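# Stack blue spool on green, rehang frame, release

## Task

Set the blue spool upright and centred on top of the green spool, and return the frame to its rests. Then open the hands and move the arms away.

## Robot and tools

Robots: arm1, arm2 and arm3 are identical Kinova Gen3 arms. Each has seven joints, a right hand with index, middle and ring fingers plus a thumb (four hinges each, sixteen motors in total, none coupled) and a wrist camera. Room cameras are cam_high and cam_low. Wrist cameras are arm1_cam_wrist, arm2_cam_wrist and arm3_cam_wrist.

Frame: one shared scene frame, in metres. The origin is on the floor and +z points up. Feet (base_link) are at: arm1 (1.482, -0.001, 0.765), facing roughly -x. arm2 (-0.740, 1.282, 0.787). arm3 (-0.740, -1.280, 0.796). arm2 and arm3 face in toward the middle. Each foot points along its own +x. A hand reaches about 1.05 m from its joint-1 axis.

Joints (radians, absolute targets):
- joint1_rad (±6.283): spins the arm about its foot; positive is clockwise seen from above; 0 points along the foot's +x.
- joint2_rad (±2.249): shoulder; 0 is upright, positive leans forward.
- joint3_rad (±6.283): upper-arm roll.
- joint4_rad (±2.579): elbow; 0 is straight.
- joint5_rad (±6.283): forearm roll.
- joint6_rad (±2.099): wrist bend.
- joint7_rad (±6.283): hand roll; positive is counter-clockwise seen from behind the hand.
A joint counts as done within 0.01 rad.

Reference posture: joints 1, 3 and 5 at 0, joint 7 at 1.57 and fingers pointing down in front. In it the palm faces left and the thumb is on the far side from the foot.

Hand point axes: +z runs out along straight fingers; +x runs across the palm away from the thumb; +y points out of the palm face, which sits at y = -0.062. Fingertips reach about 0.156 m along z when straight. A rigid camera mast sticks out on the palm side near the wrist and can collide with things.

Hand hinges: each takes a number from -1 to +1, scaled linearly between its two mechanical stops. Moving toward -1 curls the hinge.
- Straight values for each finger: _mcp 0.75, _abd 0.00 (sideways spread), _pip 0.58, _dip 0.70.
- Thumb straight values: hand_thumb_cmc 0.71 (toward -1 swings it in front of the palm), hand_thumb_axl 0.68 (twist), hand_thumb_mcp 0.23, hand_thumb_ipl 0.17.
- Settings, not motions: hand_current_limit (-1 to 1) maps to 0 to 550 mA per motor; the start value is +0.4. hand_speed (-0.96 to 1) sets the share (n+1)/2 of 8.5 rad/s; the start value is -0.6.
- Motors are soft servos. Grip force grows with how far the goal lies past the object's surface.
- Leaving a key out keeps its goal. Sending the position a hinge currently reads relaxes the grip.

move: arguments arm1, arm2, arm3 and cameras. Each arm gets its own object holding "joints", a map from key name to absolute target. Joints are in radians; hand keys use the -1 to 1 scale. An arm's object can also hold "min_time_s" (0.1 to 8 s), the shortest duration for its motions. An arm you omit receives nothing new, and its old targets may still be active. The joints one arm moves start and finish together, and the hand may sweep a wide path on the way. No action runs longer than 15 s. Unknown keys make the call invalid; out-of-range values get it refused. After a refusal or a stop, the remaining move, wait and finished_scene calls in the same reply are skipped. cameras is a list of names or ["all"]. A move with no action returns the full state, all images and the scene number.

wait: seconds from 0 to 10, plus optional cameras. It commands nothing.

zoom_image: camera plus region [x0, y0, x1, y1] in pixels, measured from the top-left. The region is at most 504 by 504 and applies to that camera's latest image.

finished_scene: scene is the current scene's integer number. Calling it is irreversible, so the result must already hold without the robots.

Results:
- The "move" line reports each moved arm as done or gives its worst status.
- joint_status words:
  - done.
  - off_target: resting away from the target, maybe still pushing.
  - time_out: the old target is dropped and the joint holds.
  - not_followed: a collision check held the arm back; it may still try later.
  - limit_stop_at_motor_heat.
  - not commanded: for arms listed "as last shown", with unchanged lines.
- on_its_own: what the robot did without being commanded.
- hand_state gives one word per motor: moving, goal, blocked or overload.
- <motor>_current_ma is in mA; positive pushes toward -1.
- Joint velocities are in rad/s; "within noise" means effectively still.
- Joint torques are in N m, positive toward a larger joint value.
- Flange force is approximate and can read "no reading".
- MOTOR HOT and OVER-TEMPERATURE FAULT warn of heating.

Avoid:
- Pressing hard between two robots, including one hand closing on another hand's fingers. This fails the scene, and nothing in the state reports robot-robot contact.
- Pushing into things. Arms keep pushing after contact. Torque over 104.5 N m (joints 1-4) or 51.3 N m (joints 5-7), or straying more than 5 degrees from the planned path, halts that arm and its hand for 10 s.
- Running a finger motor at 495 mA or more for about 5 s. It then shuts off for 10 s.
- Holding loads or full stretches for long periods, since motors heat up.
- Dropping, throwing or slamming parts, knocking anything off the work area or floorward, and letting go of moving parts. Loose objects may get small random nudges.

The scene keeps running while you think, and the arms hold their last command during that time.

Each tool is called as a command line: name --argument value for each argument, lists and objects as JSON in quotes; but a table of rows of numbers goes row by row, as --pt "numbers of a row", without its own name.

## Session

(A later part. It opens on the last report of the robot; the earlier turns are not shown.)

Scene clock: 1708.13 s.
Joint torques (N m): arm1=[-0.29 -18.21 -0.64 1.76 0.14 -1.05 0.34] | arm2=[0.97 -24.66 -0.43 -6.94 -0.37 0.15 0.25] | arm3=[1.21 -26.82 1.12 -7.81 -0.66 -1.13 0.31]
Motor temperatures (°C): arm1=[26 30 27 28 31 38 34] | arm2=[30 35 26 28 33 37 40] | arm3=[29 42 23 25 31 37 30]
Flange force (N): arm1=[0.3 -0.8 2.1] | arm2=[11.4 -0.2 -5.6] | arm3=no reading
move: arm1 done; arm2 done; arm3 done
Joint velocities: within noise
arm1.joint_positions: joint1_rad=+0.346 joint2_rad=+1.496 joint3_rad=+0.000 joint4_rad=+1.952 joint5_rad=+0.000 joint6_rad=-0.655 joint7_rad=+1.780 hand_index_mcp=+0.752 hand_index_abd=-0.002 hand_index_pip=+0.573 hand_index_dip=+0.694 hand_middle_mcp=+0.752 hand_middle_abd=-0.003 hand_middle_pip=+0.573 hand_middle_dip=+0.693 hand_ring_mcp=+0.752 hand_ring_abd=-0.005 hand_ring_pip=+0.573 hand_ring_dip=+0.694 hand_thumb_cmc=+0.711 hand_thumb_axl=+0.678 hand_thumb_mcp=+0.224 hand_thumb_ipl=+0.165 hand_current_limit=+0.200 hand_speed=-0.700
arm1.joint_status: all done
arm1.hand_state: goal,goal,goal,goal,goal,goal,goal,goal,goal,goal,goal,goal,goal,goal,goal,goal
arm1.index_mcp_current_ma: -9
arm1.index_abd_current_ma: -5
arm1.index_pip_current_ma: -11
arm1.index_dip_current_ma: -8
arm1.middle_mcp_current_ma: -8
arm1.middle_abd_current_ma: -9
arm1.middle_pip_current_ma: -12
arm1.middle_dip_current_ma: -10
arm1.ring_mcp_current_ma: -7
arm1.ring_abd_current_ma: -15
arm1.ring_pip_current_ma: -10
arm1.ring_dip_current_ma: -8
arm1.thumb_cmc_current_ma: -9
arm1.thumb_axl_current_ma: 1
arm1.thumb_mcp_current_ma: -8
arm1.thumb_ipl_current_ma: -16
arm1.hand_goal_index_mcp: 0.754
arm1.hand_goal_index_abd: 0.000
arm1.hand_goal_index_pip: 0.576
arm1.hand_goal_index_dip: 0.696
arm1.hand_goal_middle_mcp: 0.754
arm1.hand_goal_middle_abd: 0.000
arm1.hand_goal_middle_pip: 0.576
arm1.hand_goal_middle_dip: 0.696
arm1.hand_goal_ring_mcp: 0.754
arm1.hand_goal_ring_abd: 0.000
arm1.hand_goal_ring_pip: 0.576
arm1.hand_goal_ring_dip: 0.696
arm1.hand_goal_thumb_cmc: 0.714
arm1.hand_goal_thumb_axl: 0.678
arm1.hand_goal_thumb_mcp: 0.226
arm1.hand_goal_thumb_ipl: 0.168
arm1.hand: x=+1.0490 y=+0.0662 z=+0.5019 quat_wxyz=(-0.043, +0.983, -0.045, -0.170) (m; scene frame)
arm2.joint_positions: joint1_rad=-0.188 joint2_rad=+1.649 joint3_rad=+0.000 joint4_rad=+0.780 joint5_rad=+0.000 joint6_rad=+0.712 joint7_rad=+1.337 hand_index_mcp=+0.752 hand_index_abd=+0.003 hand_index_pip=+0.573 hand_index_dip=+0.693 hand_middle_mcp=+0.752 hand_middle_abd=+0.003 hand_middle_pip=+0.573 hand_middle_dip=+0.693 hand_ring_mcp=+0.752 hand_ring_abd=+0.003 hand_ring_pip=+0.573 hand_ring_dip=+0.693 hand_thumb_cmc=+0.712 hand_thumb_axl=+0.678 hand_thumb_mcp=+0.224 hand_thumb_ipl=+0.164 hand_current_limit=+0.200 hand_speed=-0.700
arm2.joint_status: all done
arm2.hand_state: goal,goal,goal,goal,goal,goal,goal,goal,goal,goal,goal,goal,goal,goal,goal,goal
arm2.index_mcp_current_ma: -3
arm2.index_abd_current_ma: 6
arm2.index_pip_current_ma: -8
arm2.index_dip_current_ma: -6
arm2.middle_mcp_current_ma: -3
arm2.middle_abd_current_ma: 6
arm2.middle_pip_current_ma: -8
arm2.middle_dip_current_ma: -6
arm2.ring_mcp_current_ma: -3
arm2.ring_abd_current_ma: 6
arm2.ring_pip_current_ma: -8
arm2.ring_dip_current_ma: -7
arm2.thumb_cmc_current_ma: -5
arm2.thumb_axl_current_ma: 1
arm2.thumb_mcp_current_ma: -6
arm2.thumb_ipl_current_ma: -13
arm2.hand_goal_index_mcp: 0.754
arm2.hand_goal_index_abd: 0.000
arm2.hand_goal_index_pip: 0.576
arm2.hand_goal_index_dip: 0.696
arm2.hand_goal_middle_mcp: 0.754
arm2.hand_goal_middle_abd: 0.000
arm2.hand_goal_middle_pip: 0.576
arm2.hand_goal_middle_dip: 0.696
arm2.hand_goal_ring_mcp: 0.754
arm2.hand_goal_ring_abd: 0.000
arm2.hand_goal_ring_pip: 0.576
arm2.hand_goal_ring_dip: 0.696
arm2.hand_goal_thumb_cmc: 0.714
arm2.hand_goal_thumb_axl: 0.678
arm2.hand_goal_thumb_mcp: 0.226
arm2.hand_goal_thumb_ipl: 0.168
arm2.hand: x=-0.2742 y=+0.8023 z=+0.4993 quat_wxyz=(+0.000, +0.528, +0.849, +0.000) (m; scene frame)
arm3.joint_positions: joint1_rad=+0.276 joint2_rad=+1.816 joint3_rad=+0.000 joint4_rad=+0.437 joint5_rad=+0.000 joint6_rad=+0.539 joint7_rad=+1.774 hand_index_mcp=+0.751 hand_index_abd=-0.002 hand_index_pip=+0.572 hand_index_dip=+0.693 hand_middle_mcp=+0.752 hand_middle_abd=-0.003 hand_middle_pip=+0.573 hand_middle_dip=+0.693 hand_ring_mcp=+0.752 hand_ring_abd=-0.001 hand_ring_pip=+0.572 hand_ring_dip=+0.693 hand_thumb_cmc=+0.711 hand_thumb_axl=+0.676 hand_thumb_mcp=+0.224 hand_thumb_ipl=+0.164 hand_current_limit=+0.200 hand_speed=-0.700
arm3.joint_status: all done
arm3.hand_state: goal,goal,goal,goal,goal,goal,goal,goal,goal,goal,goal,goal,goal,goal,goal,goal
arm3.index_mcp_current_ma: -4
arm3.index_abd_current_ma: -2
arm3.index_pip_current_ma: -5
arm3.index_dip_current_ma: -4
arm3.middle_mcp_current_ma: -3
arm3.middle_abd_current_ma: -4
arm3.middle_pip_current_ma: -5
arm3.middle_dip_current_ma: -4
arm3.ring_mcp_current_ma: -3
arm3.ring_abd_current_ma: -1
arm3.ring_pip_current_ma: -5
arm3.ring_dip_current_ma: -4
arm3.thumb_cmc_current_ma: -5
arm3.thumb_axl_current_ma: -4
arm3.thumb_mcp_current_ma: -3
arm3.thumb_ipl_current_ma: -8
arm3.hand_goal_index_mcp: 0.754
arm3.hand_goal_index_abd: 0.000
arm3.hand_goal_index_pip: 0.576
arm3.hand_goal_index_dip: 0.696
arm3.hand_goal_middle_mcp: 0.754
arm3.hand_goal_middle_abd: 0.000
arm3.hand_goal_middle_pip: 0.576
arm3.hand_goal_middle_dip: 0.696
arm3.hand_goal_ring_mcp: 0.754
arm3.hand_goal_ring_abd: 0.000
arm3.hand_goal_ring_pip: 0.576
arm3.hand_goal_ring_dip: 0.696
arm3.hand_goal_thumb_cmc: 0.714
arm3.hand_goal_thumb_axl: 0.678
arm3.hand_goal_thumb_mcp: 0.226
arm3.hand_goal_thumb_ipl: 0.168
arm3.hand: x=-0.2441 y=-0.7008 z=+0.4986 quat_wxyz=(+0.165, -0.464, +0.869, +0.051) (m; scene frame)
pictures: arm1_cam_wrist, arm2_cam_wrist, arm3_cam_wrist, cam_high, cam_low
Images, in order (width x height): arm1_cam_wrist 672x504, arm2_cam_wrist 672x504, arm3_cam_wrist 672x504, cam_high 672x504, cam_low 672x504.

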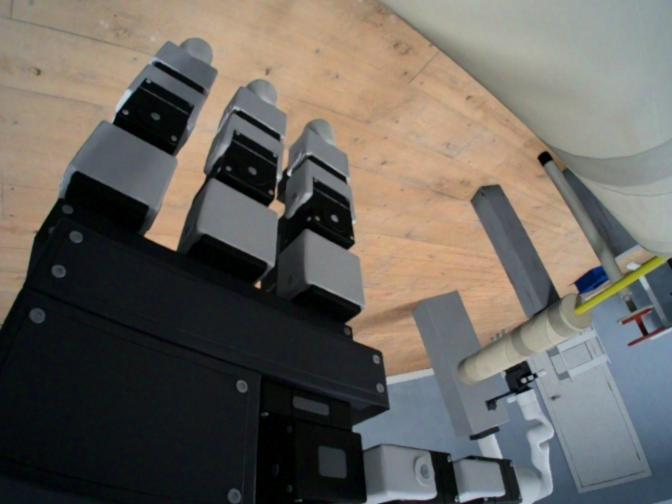

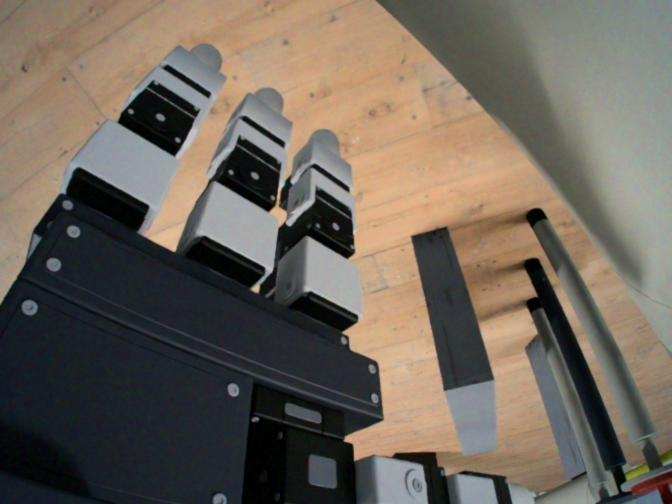

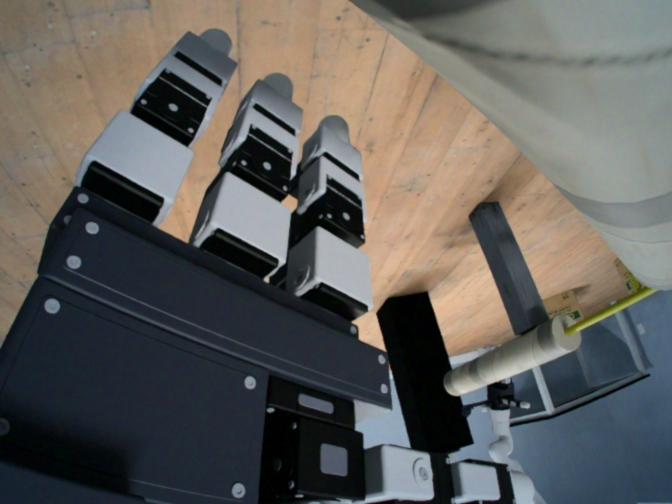

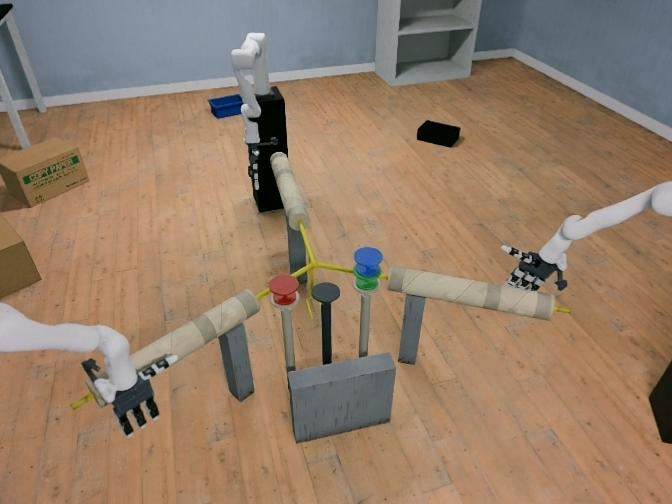

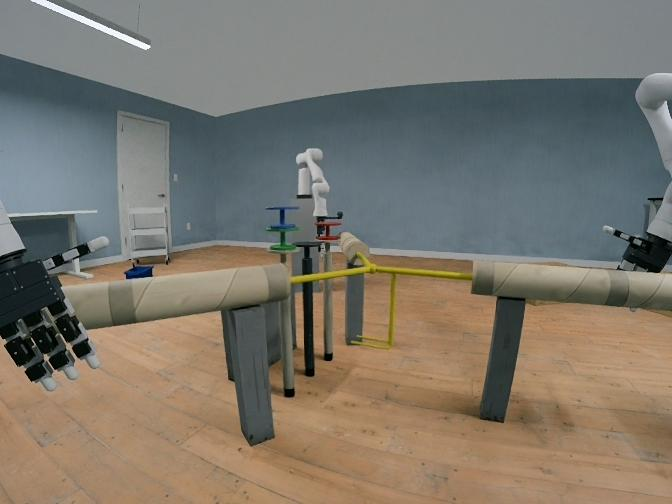

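move --arm1 '{"joints":{"joint1_rad":0.430,"joint2_rad":0.7969,"joint4_rad":2.166,"joint6_rad":-0.1703,"joint7_rad":1.89},"min_time_s":3}' --arm2 '{"joints":{"joint1_rad":-0.1278,"joint2_rad":1.1043,"joint4_rad":1.1986,"joint6_rad":0.8388,"joint7_rad":1.4238},"min_time_s":3}' --arm3 '{"joints":{"joint1_rad":0.2824,"joint2_rad":1.2024,"joint4_rad":1.0618,"joint6_rad":0.5283,"joint7_rad":1.806},"min_time_s":3}'

move --arm1 '{"joints":{"joint1_rad":0.30,"joint2_rad":0.273,"joint4_rad":1.636,"joint6_rad":1.233,"joint7_rad":1.571},"min_time_s":3}' --arm2 '{"joints":{"joint1_rad":0.10,"joint2_rad":0.273,"joint4_rad":1.636,"joint6_rad":1.233,"joint7_rad":1.571},"min_time_s":3}' --arm3 '{"joints":{"joint1_rad":0.128,"joint2_rad":0.273,"joint4_rad":1.636,"joint6_rad":1.233,"joint7_rad":1.571},"min_time_s":3}' --cameras '["all"]'

zoom_image --camera "cam_high" --region '[220, 180, 400, 360]'

zoom_image --camera "cam_low" --region '[220, 190, 380, 310]'

zoom_image --camera "cam_high" --region '[337, 230, 397, 300]'

zoom_image --camera "cam_low" --region '[440, 240, 560, 340]'

Scene clock: 1732.77 s.
Joint torques (N m): arm1=[-0.32 -16.6 -0.75 -2.29 0.09 -1.03 0.34] | arm2=[0.93 -23.6 -0.5 -7.68 -0.4 0.16 0.26] | arm3=[1.19 -26.12 1.17 -7.71 -0.63 -1.1 0.32]
Motor temperatures (°C): arm1=[26 31 27 28 31 38 34] | arm2=[30 35 26 28 33 37 40] | arm3=[29 43 23 25 31 37 30]
Flange force (N): arm1=[-0.7 0.3 1.5] | arm2=[8.1 1.2 -0.7] | arm3=[-0.2 2.4 0.0]
move: arm1 done; arm2 done; arm3 done
Joint velocities: within noise
arm1.joint_positions: joint1_rad=+0.430 joint2_rad=+0.797 joint3_rad=+0.000 joint4_rad=+2.166 joint5_rad=+0.000 joint6_rad=-0.170 joint7_rad=+1.890 hand_index_mcp=+0.752 hand_index_abd=-0.002 hand_index_pip=+0.573 hand_index_dip=+0.694 hand_middle_mcp=+0.752 hand_middle_abd=-0.003 hand_middle_pip=+0.573 hand_middle_dip=+0.693 hand_ring_mcp=+0.752 hand_ring_abd=-0.005 hand_ring_pip=+0.573 hand_ring_dip=+0.694 hand_thumb_cmc=+0.711 hand_thumb_axl=+0.678 hand_thumb_mcp=+0.224 hand_thumb_ipl=+0.165 hand_current_limit=+0.200 hand_speed=-0.700
arm1.joint_status: all done
arm1.hand_state: goal,goal,goal,goal,goal,goal,goal,goal,goal,goal,goal,goal,goal,goal,goal,goal
arm1.index_mcp_current_ma: -9
arm1.index_abd_current_ma: -5
arm1.index_pip_current_ma: -11
arm1.index_dip_current_ma: -8
arm1.middle_mcp_current_ma: -8
arm1.middle_abd_current_ma: -9
arm1.middle_pip_current_ma: -12
arm1.middle_dip_current_ma: -10
arm1.ring_mcp_current_ma: -7
arm1.ring_abd_current_ma: -15
arm1.ring_pip_current_ma: -10
arm1.ring_dip_current_ma: -8
arm1.thumb_cmc_current_ma: -9
arm1.thumb_axl_current_ma: 1
arm1.thumb_mcp_current_ma: -8
arm1.thumb_ipl_current_ma: -16
arm1.hand_goal_index_mcp: 0.754
arm1.hand_goal_index_abd: 0.000
arm1.hand_goal_index_pip: 0.576
arm1.hand_goal_index_dip: 0.696
arm1.hand_goal_middle_mcp: 0.754
arm1.hand_goal_middle_abd: 0.000
arm1.hand_goal_middle_pip: 0.576
arm1.hand_goal_middle_dip: 0.696
arm1.hand_goal_ring_mcp: 0.754
arm1.hand_goal_ring_abd: 0.000
arm1.hand_goal_ring_pip: 0.576
arm1.hand_goal_ring_dip: 0.696
arm1.hand_goal_thumb_cmc: 0.714
arm1.hand_goal_thumb_axl: 0.678
arm1.hand_goal_thumb_mcp: 0.226
arm1.hand_goal_thumb_ipl: 0.168
arm1.hand: x=+1.0361 y=+0.1110 z=+0.7516 quat_wxyz=(-0.059, +0.984, -0.032, -0.165) (m; scene frame)
arm2.joint_positions: joint1_rad=-0.128 joint2_rad=+1.104 joint3_rad=+0.000 joint4_rad=+1.199 joint5_rad=+0.000 joint6_rad=+0.839 joint7_rad=+1.424 hand_index_mcp=+0.752 hand_index_abd=+0.003 hand_index_pip=+0.573 hand_index_dip=+0.693 hand_middle_mcp=+0.752 hand_middle_abd=+0.003 hand_middle_pip=+0.573 hand_middle_dip=+0.693 hand_ring_mcp=+0.752 hand_ring_abd=+0.003 hand_ring_pip=+0.573 hand_ring_dip=+0.693 hand_thumb_cmc=+0.712 hand_thumb_axl=+0.678 hand_thumb_mcp=+0.224 hand_thumb_ipl=+0.164 hand_current_limit=+0.200 hand_speed=-0.700
arm2.joint_status: all done
arm2.hand_state: goal,goal,goal,goal,goal,goal,goal,goal,goal,goal,goal,goal,goal,goal,goal,goal
arm2.index_mcp_current_ma: -3
arm2.index_abd_current_ma: 6
arm2.index_pip_current_ma: -8
arm2.index_dip_current_ma: -6
arm2.middle_mcp_current_ma: -3
arm2.middle_abd_current_ma: 6
arm2.middle_pip_current_ma: -8
arm2.middle_dip_current_ma: -6
arm2.ring_mcp_current_ma: -3
arm2.ring_abd_current_ma: 6
arm2.ring_pip_current_ma: -8
arm2.ring_dip_current_ma: -7
arm2.thumb_cmc_current_ma: -5
arm2.thumb_axl_current_ma: 1
arm2.thumb_mcp_current_ma: -6
arm2.thumb_ipl_current_ma: -13
arm2.hand_goal_index_mcp: 0.754
arm2.hand_goal_index_abd: 0.000
arm2.hand_goal_index_pip: 0.576
arm2.hand_goal_index_dip: 0.696
arm2.hand_goal_middle_mcp: 0.754
arm2.hand_goal_middle_abd: 0.000
arm2.hand_goal_middle_pip: 0.576
arm2.hand_goal_middle_dip: 0.696
arm2.hand_goal_ring_mcp: 0.754
arm2.hand_goal_ring_abd: 0.000
arm2.hand_goal_ring_pip: 0.576
arm2.hand_goal_ring_dip: 0.696
arm2.hand_goal_thumb_cmc: 0.714
arm2.hand_goal_thumb_axl: 0.678
arm2.hand_goal_thumb_mcp: 0.226
arm2.hand_goal_thumb_ipl: 0.168
arm2.hand: x=-0.3145 y=+0.7947 z=+0.7493 quat_wxyz=(+0.000, +0.517, +0.856, +0.000) (m; scene frame)
arm3.joint_positions: joint1_rad=+0.282 joint2_rad=+1.202 joint3_rad=+0.000 joint4_rad=+1.062 joint5_rad=+0.000 joint6_rad=+0.528 joint7_rad=+1.806 hand_index_mcp=+0.751 hand_index_abd=-0.002 hand_index_pip=+0.572 hand_index_dip=+0.693 hand_middle_mcp=+0.752 hand_middle_abd=-0.003 hand_middle_pip=+0.573 hand_middle_dip=+0.693 hand_ring_mcp=+0.752 hand_ring_abd=-0.001 hand_ring_pip=+0.572 hand_ring_dip=+0.693 hand_thumb_cmc=+0.711 hand_thumb_axl=+0.676 hand_thumb_mcp=+0.224 hand_thumb_ipl=+0.164 hand_current_limit=+0.200 hand_speed=-0.700
arm3.joint_status: all done
arm3.hand_state: goal,goal,goal,goal,goal,goal,goal,goal,goal,goal,goal,goal,goal,goal,goal,goal
arm3.index_mcp_current_ma: -4
arm3.index_abd_current_ma: -2
arm3.index_pip_current_ma: -5
arm3.index_dip_current_ma: -4
arm3.middle_mcp_current_ma: -3
arm3.middle_abd_current_ma: -4
arm3.middle_pip_current_ma: -5
arm3.middle_dip_current_ma: -4
arm3.ring_mcp_current_ma: -3
arm3.ring_abd_current_ma: -1
arm3.ring_pip_current_ma: -5
arm3.ring_dip_current_ma: -4
arm3.thumb_cmc_current_ma: -5
arm3.thumb_axl_current_ma: -4
arm3.thumb_mcp_current_ma: -3
arm3.thumb_ipl_current_ma: -8
arm3.hand_goal_index_mcp: 0.754
arm3.hand_goal_index_abd: 0.000
arm3.hand_goal_index_pip: 0.576
arm3.hand_goal_index_dip: 0.696
arm3.hand_goal_middle_mcp: 0.754
arm3.hand_goal_middle_abd: 0.000
arm3.hand_goal_middle_pip: 0.576
arm3.hand_goal_middle_dip: 0.696
arm3.hand_goal_ring_mcp: 0.754
arm3.hand_goal_ring_abd: 0.000
arm3.hand_goal_ring_pip: 0.576
arm3.hand_goal_ring_dip: 0.696
arm3.hand_goal_thumb_cmc: 0.714
arm3.hand_goal_thumb_axl: 0.678
arm3.hand_goal_thumb_mcp: 0.226
arm3.hand_goal_thumb_ipl: 0.168
arm3.hand: x=-0.2544 y=-0.7186 z=+0.7486 quat_wxyz=(+0.166, -0.475, +0.863, +0.048) (m; scene frame)
pictures: none

Scene clock: 1736.23 s.
Joint torques (N m): arm1=[-0.34 -13.42 -0.91 -7.78 0.02 -0.04 0.35] | arm2=[1 -13.31 -0.69 -9.39 -0.38 0.13 0.23] | arm3=[1.33 -14.21 0.89 -8.28 -0.71 -0.16 0.31]
Motor temperatures (°C): arm1=[26 31 27 28 31 38 34] | arm2=[30 35 26 28 33 37 40] | arm3=[29 43 23 25 31 37 30]
Flange force (N): arm1=[-1.4 -0.4 0.2] | arm2=[4.4 2.3 3.3] | arm3=[-1.3 4.1 0.7]
move: arm1 done; arm2 done; arm3 done
Joint velocities: within noise
arm1.joint_positions: joint1_rad=+0.300 joint2_rad=+0.273 joint3_rad=+0.000 joint4_rad=+1.636 joint5_rad=+0.000 joint6_rad=+1.233 joint7_rad=+1.571 hand_index_mcp=+0.752 hand_index_abd=-0.002 hand_index_pip=+0.573 hand_index_dip=+0.694 hand_middle_mcp=+0.752 hand_middle_abd=-0.003 hand_middle_pip=+0.573 hand_middle_dip=+0.693 hand_ring_mcp=+0.752 hand_ring_abd=-0.003 hand_ring_pip=+0.573 hand_ring_dip=+0.694 hand_thumb_cmc=+0.711 hand_thumb_axl=+0.678 hand_thumb_mcp=+0.224 hand_thumb_ipl=+0.165 hand_current_limit=+0.200 hand_speed=-0.700
arm1.joint_status: all done
arm1.hand_state: goal,goal,goal,goal,goal,goal,goal,goal,goal,goal,goal,goal,goal,goal,goal,goal
arm1.index_mcp_current_ma: -9
arm1.index_abd_current_ma: -5
arm1.index_pip_current_ma: -11
arm1.index_dip_current_ma: -8
arm1.middle_mcp_current_ma: -8
arm1.middle_abd_current_ma: -9
arm1.middle_pip_current_ma: -12
arm1.middle_dip_current_ma: -10
arm1.ring_mcp_current_ma: -7
arm1.ring_abd_current_ma: -9
arm1.ring_pip_current_ma: -10
arm1.ring_dip_current_ma: -8
arm1.thumb_cmc_current_ma: -9
arm1.thumb_axl_current_ma: 1
arm1.thumb_mcp_current_ma: -9
arm1.thumb_ipl_current_ma: -16
arm1.hand_goal_index_mcp: 0.754
arm1.hand_goal_index_abd: 0.000
arm1.hand_goal_index_pip: 0.576
arm1.hand_goal_index_dip: 0.696
arm1.hand_goal_middle_mcp: 0.754
arm1.hand_goal_middle_abd: 0.000
arm1.hand_goal_middle_pip: 0.576
arm1.hand_goal_middle_dip: 0.696
arm1.hand_goal_ring_mcp: 0.754
arm1.hand_goal_ring_abd: 0.000
arm1.hand_goal_ring_pip: 0.576
arm1.hand_goal_ring_dip: 0.696
arm1.hand_goal_thumb_cmc: 0.714
arm1.hand_goal_thumb_axl: 0.678
arm1.hand_goal_thumb_mcp: 0.226
arm1.hand_goal_thumb_ipl: 0.168
arm1.hand: x=+1.0492 y=+0.0495 z=+1.0512 quat_wxyz=(+0.001, +0.992, -0.127, -0.002) (m; scene frame)
arm2.joint_positions: joint1_rad=+0.100 joint2_rad=+0.273 joint3_rad=+0.000 joint4_rad=+1.636 joint5_rad=+0.000 joint6_rad=+1.233 joint7_rad=+1.571 hand_index_mcp=+0.752 hand_index_abd=+0.003 hand_index_pip=+0.573 hand_index_dip=+0.693 hand_middle_mcp=+0.752 hand_middle_abd=+0.003 hand_middle_pip=+0.573 hand_middle_dip=+0.693 hand_ring_mcp=+0.752 hand_ring_abd=+0.003 hand_ring_pip=+0.573 hand_ring_dip=+0.693 hand_thumb_cmc=+0.712 hand_thumb_axl=+0.678 hand_thumb_mcp=+0.224 hand_thumb_ipl=+0.164 hand_current_limit=+0.200 hand_speed=-0.700
arm2.joint_status: all done
arm2.hand_state: goal,goal,goal,goal,goal,goal,goal,goal,goal,goal,goal,goal,goal,goal,goal,goal
arm2.index_mcp_current_ma: -3
arm2.index_abd_current_ma: 6
arm2.index_pip_current_ma: -8
arm2.index_dip_current_ma: -6
arm2.middle_mcp_current_ma: -3
arm2.middle_abd_current_ma: 6
arm2.middle_pip_current_ma: -8
arm2.middle_dip_current_ma: -6
arm2.ring_mcp_current_ma: -3
arm2.ring_abd_current_ma: 6
arm2.ring_pip_current_ma: -8
arm2.ring_dip_current_ma: -7
arm2.thumb_cmc_current_ma: -5
arm2.thumb_axl_current_ma: 1
arm2.thumb_mcp_current_ma: -6
arm2.thumb_ipl_current_ma: -13
arm2.hand_goal_index_mcp: 0.754
arm2.hand_goal_index_abd: 0.000
arm2.hand_goal_index_pip: 0.576
arm2.hand_goal_index_dip: 0.696
arm2.hand_goal_middle_mcp: 0.754
arm2.hand_goal_middle_abd: 0.000
arm2.hand_goal_middle_pip: 0.576
arm2.hand_goal_middle_dip: 0.696
arm2.hand_goal_ring_mcp: 0.754
arm2.hand_goal_ring_abd: 0.000
arm2.hand_goal_ring_pip: 0.576
arm2.hand_goal_ring_dip: 0.696
arm2.hand_goal_thumb_cmc: 0.714
arm2.hand_goal_thumb_axl: 0.678
arm2.hand_goal_thumb_mcp: 0.226
arm2.hand_goal_thumb_ipl: 0.168
arm2.hand: x=-0.5148 y=+0.9076 z=+1.0712 quat_wxyz=(+0.000, +0.551, +0.834, +0.000) (m; scene frame)
arm3.joint_positions: joint1_rad=+0.128 joint2_rad=+0.273 joint3_rad=+0.000 joint4_rad=+1.636 joint5_rad=+0.000 joint6_rad=+1.233 joint7_rad=+1.571 hand_index_mcp=+0.751 hand_index_abd=-0.002 hand_index_pip=+0.573 hand_index_dip=+0.693 hand_middle_mcp=+0.752 hand_middle_abd=-0.003 hand_middle_pip=+0.573 hand_middle_dip=+0.693 hand_ring_mcp=+0.752 hand_ring_abd=-0.001 hand_ring_pip=+0.572 hand_ring_dip=+0.693 hand_thumb_cmc=+0.711 hand_thumb_axl=+0.676 hand_thumb_mcp=+0.224 hand_thumb_ipl=+0.164 hand_current_limit=+0.200 hand_speed=-0.700
arm3.joint_status: all done
arm3.hand_state: goal,goal,goal,goal,goal,goal,goal,goal,goal,goal,goal,goal,goal,goal,goal,goal
arm3.index_mcp_current_ma: -4
arm3.index_abd_current_ma: -2
arm3.index_pip_current_ma: -5
arm3.index_dip_current_ma: -4
arm3.middle_mcp_current_ma: -3
arm3.middle_abd_current_ma: -4
arm3.middle_pip_current_ma: -5
arm3.middle_dip_current_ma: -4
arm3.ring_mcp_current_ma: -3
arm3.ring_abd_current_ma: -1
arm3.ring_pip_current_ma: -5
arm3.ring_dip_current_ma: -4
arm3.thumb_cmc_current_ma: -4
arm3.thumb_axl_current_ma: -4
arm3.thumb_mcp_current_ma: -4
arm3.thumb_ipl_current_ma: -8
arm3.hand_goal_index_mcp: 0.754
arm3.hand_goal_index_abd: 0.000
arm3.hand_goal_index_pip: 0.576
arm3.hand_goal_index_dip: 0.696
arm3.hand_goal_middle_mcp: 0.754
arm3.hand_goal_middle_abd: 0.000
arm3.hand_goal_middle_pip: 0.576
arm3.hand_goal_middle_dip: 0.696
arm3.hand_goal_ring_mcp: 0.754
arm3.hand_goal_ring_abd: 0.000
arm3.hand_goal_ring_pip: 0.576
arm3.hand_goal_ring_dip: 0.696
arm3.hand_goal_thumb_cmc: 0.714
arm3.hand_goal_thumb_axl: 0.678
arm3.hand_goal_thumb_mcp: 0.226
arm3.hand_goal_thumb_ipl: 0.168
arm3.hand: x=-0.5273 y=-0.8985 z=+1.0805 quat_wxyz=(-0.001, -0.447, +0.895, +0.002) (m; scene frame)
pictures: arm1_cam_wrist, arm2_cam_wrist, arm3_cam_wrist, cam_high, cam_low
Images, in order (width x height): arm1_cam_wrist 672x504, arm2_cam_wrist 672x504, arm3_cam_wrist 672x504, cam_high 672x504, cam_low 672x504.

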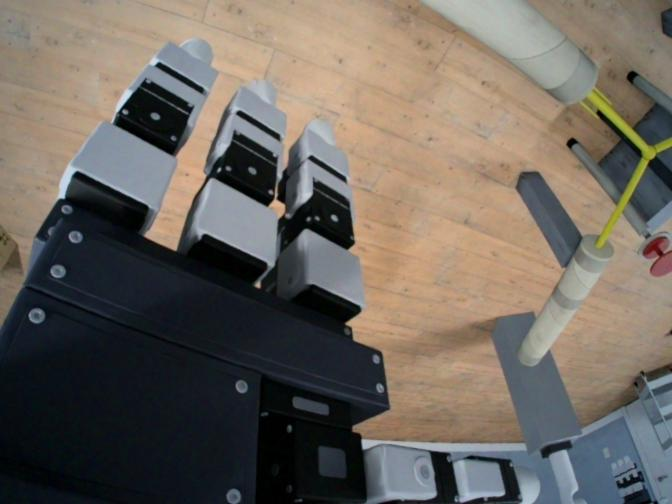

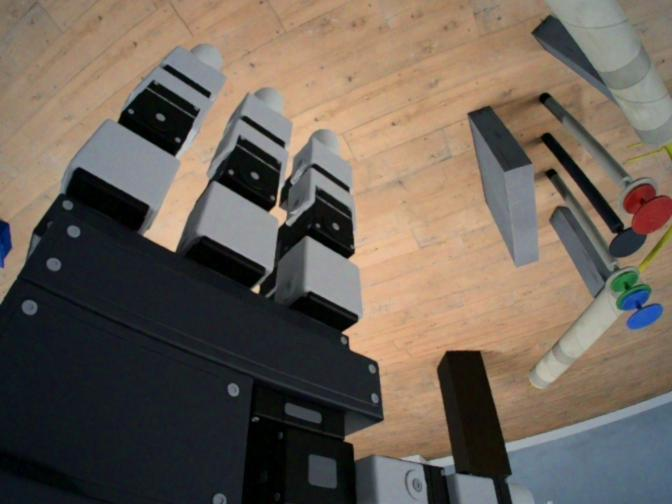

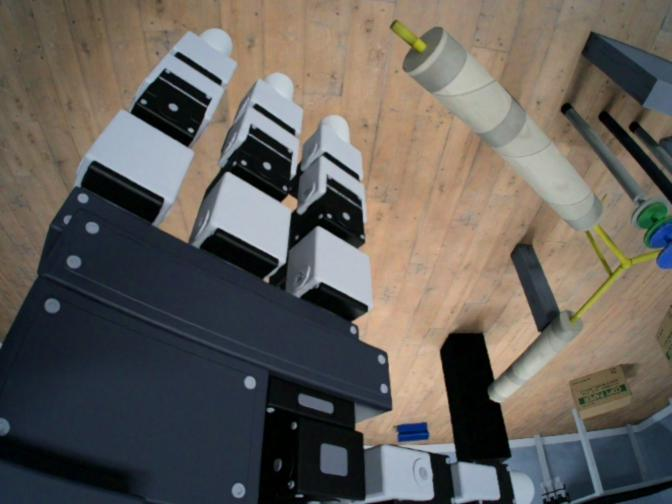

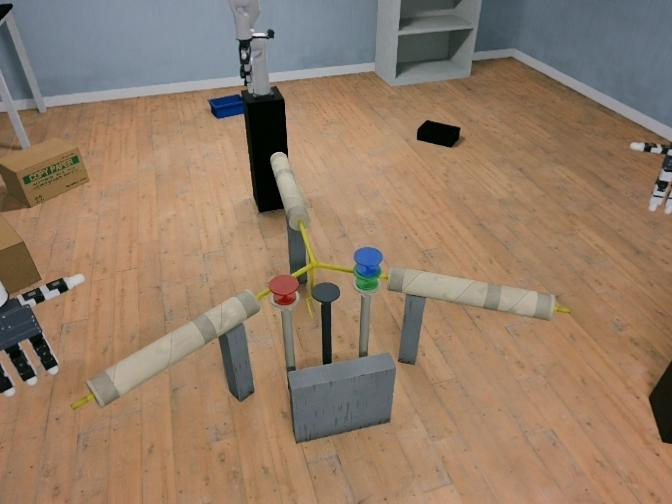

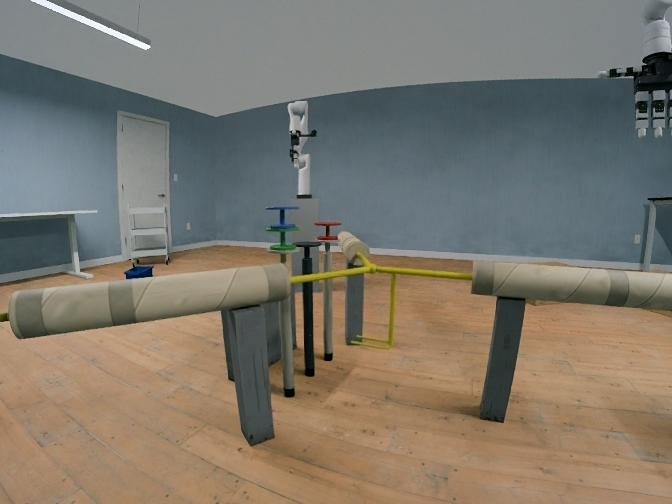

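Scaled by 2.800 from the camera's 672x504 image, which has a finer 960x720 frame.

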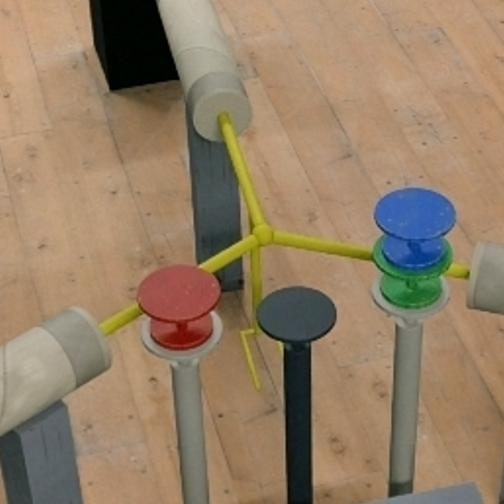

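Scaled by 3.150 from the camera's 672x504 image, which has a finer 960x720 frame.

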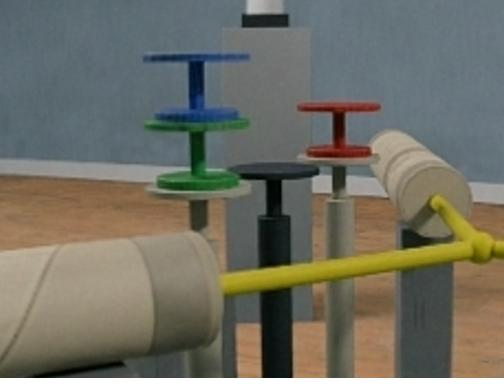

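Scaled by 7.200 from the camera's 672x504 image, which has a finer 960x720 frame.

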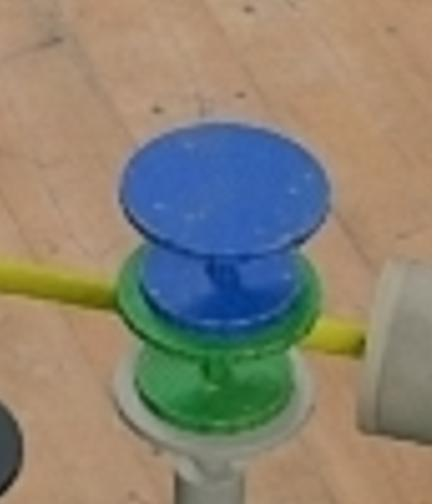

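Scaled by 4.200 from the camera's 672x504 image, which has a finer 960x720 frame.

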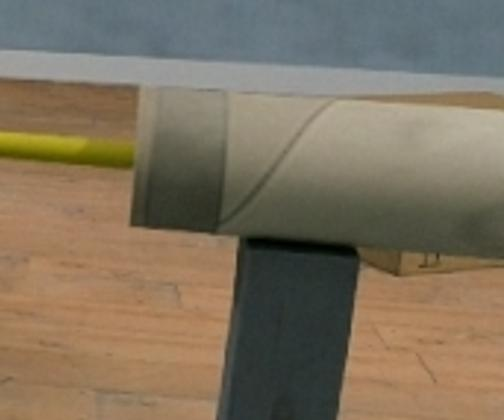

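finished_scene --scene 3

The scene is finished: the task was done.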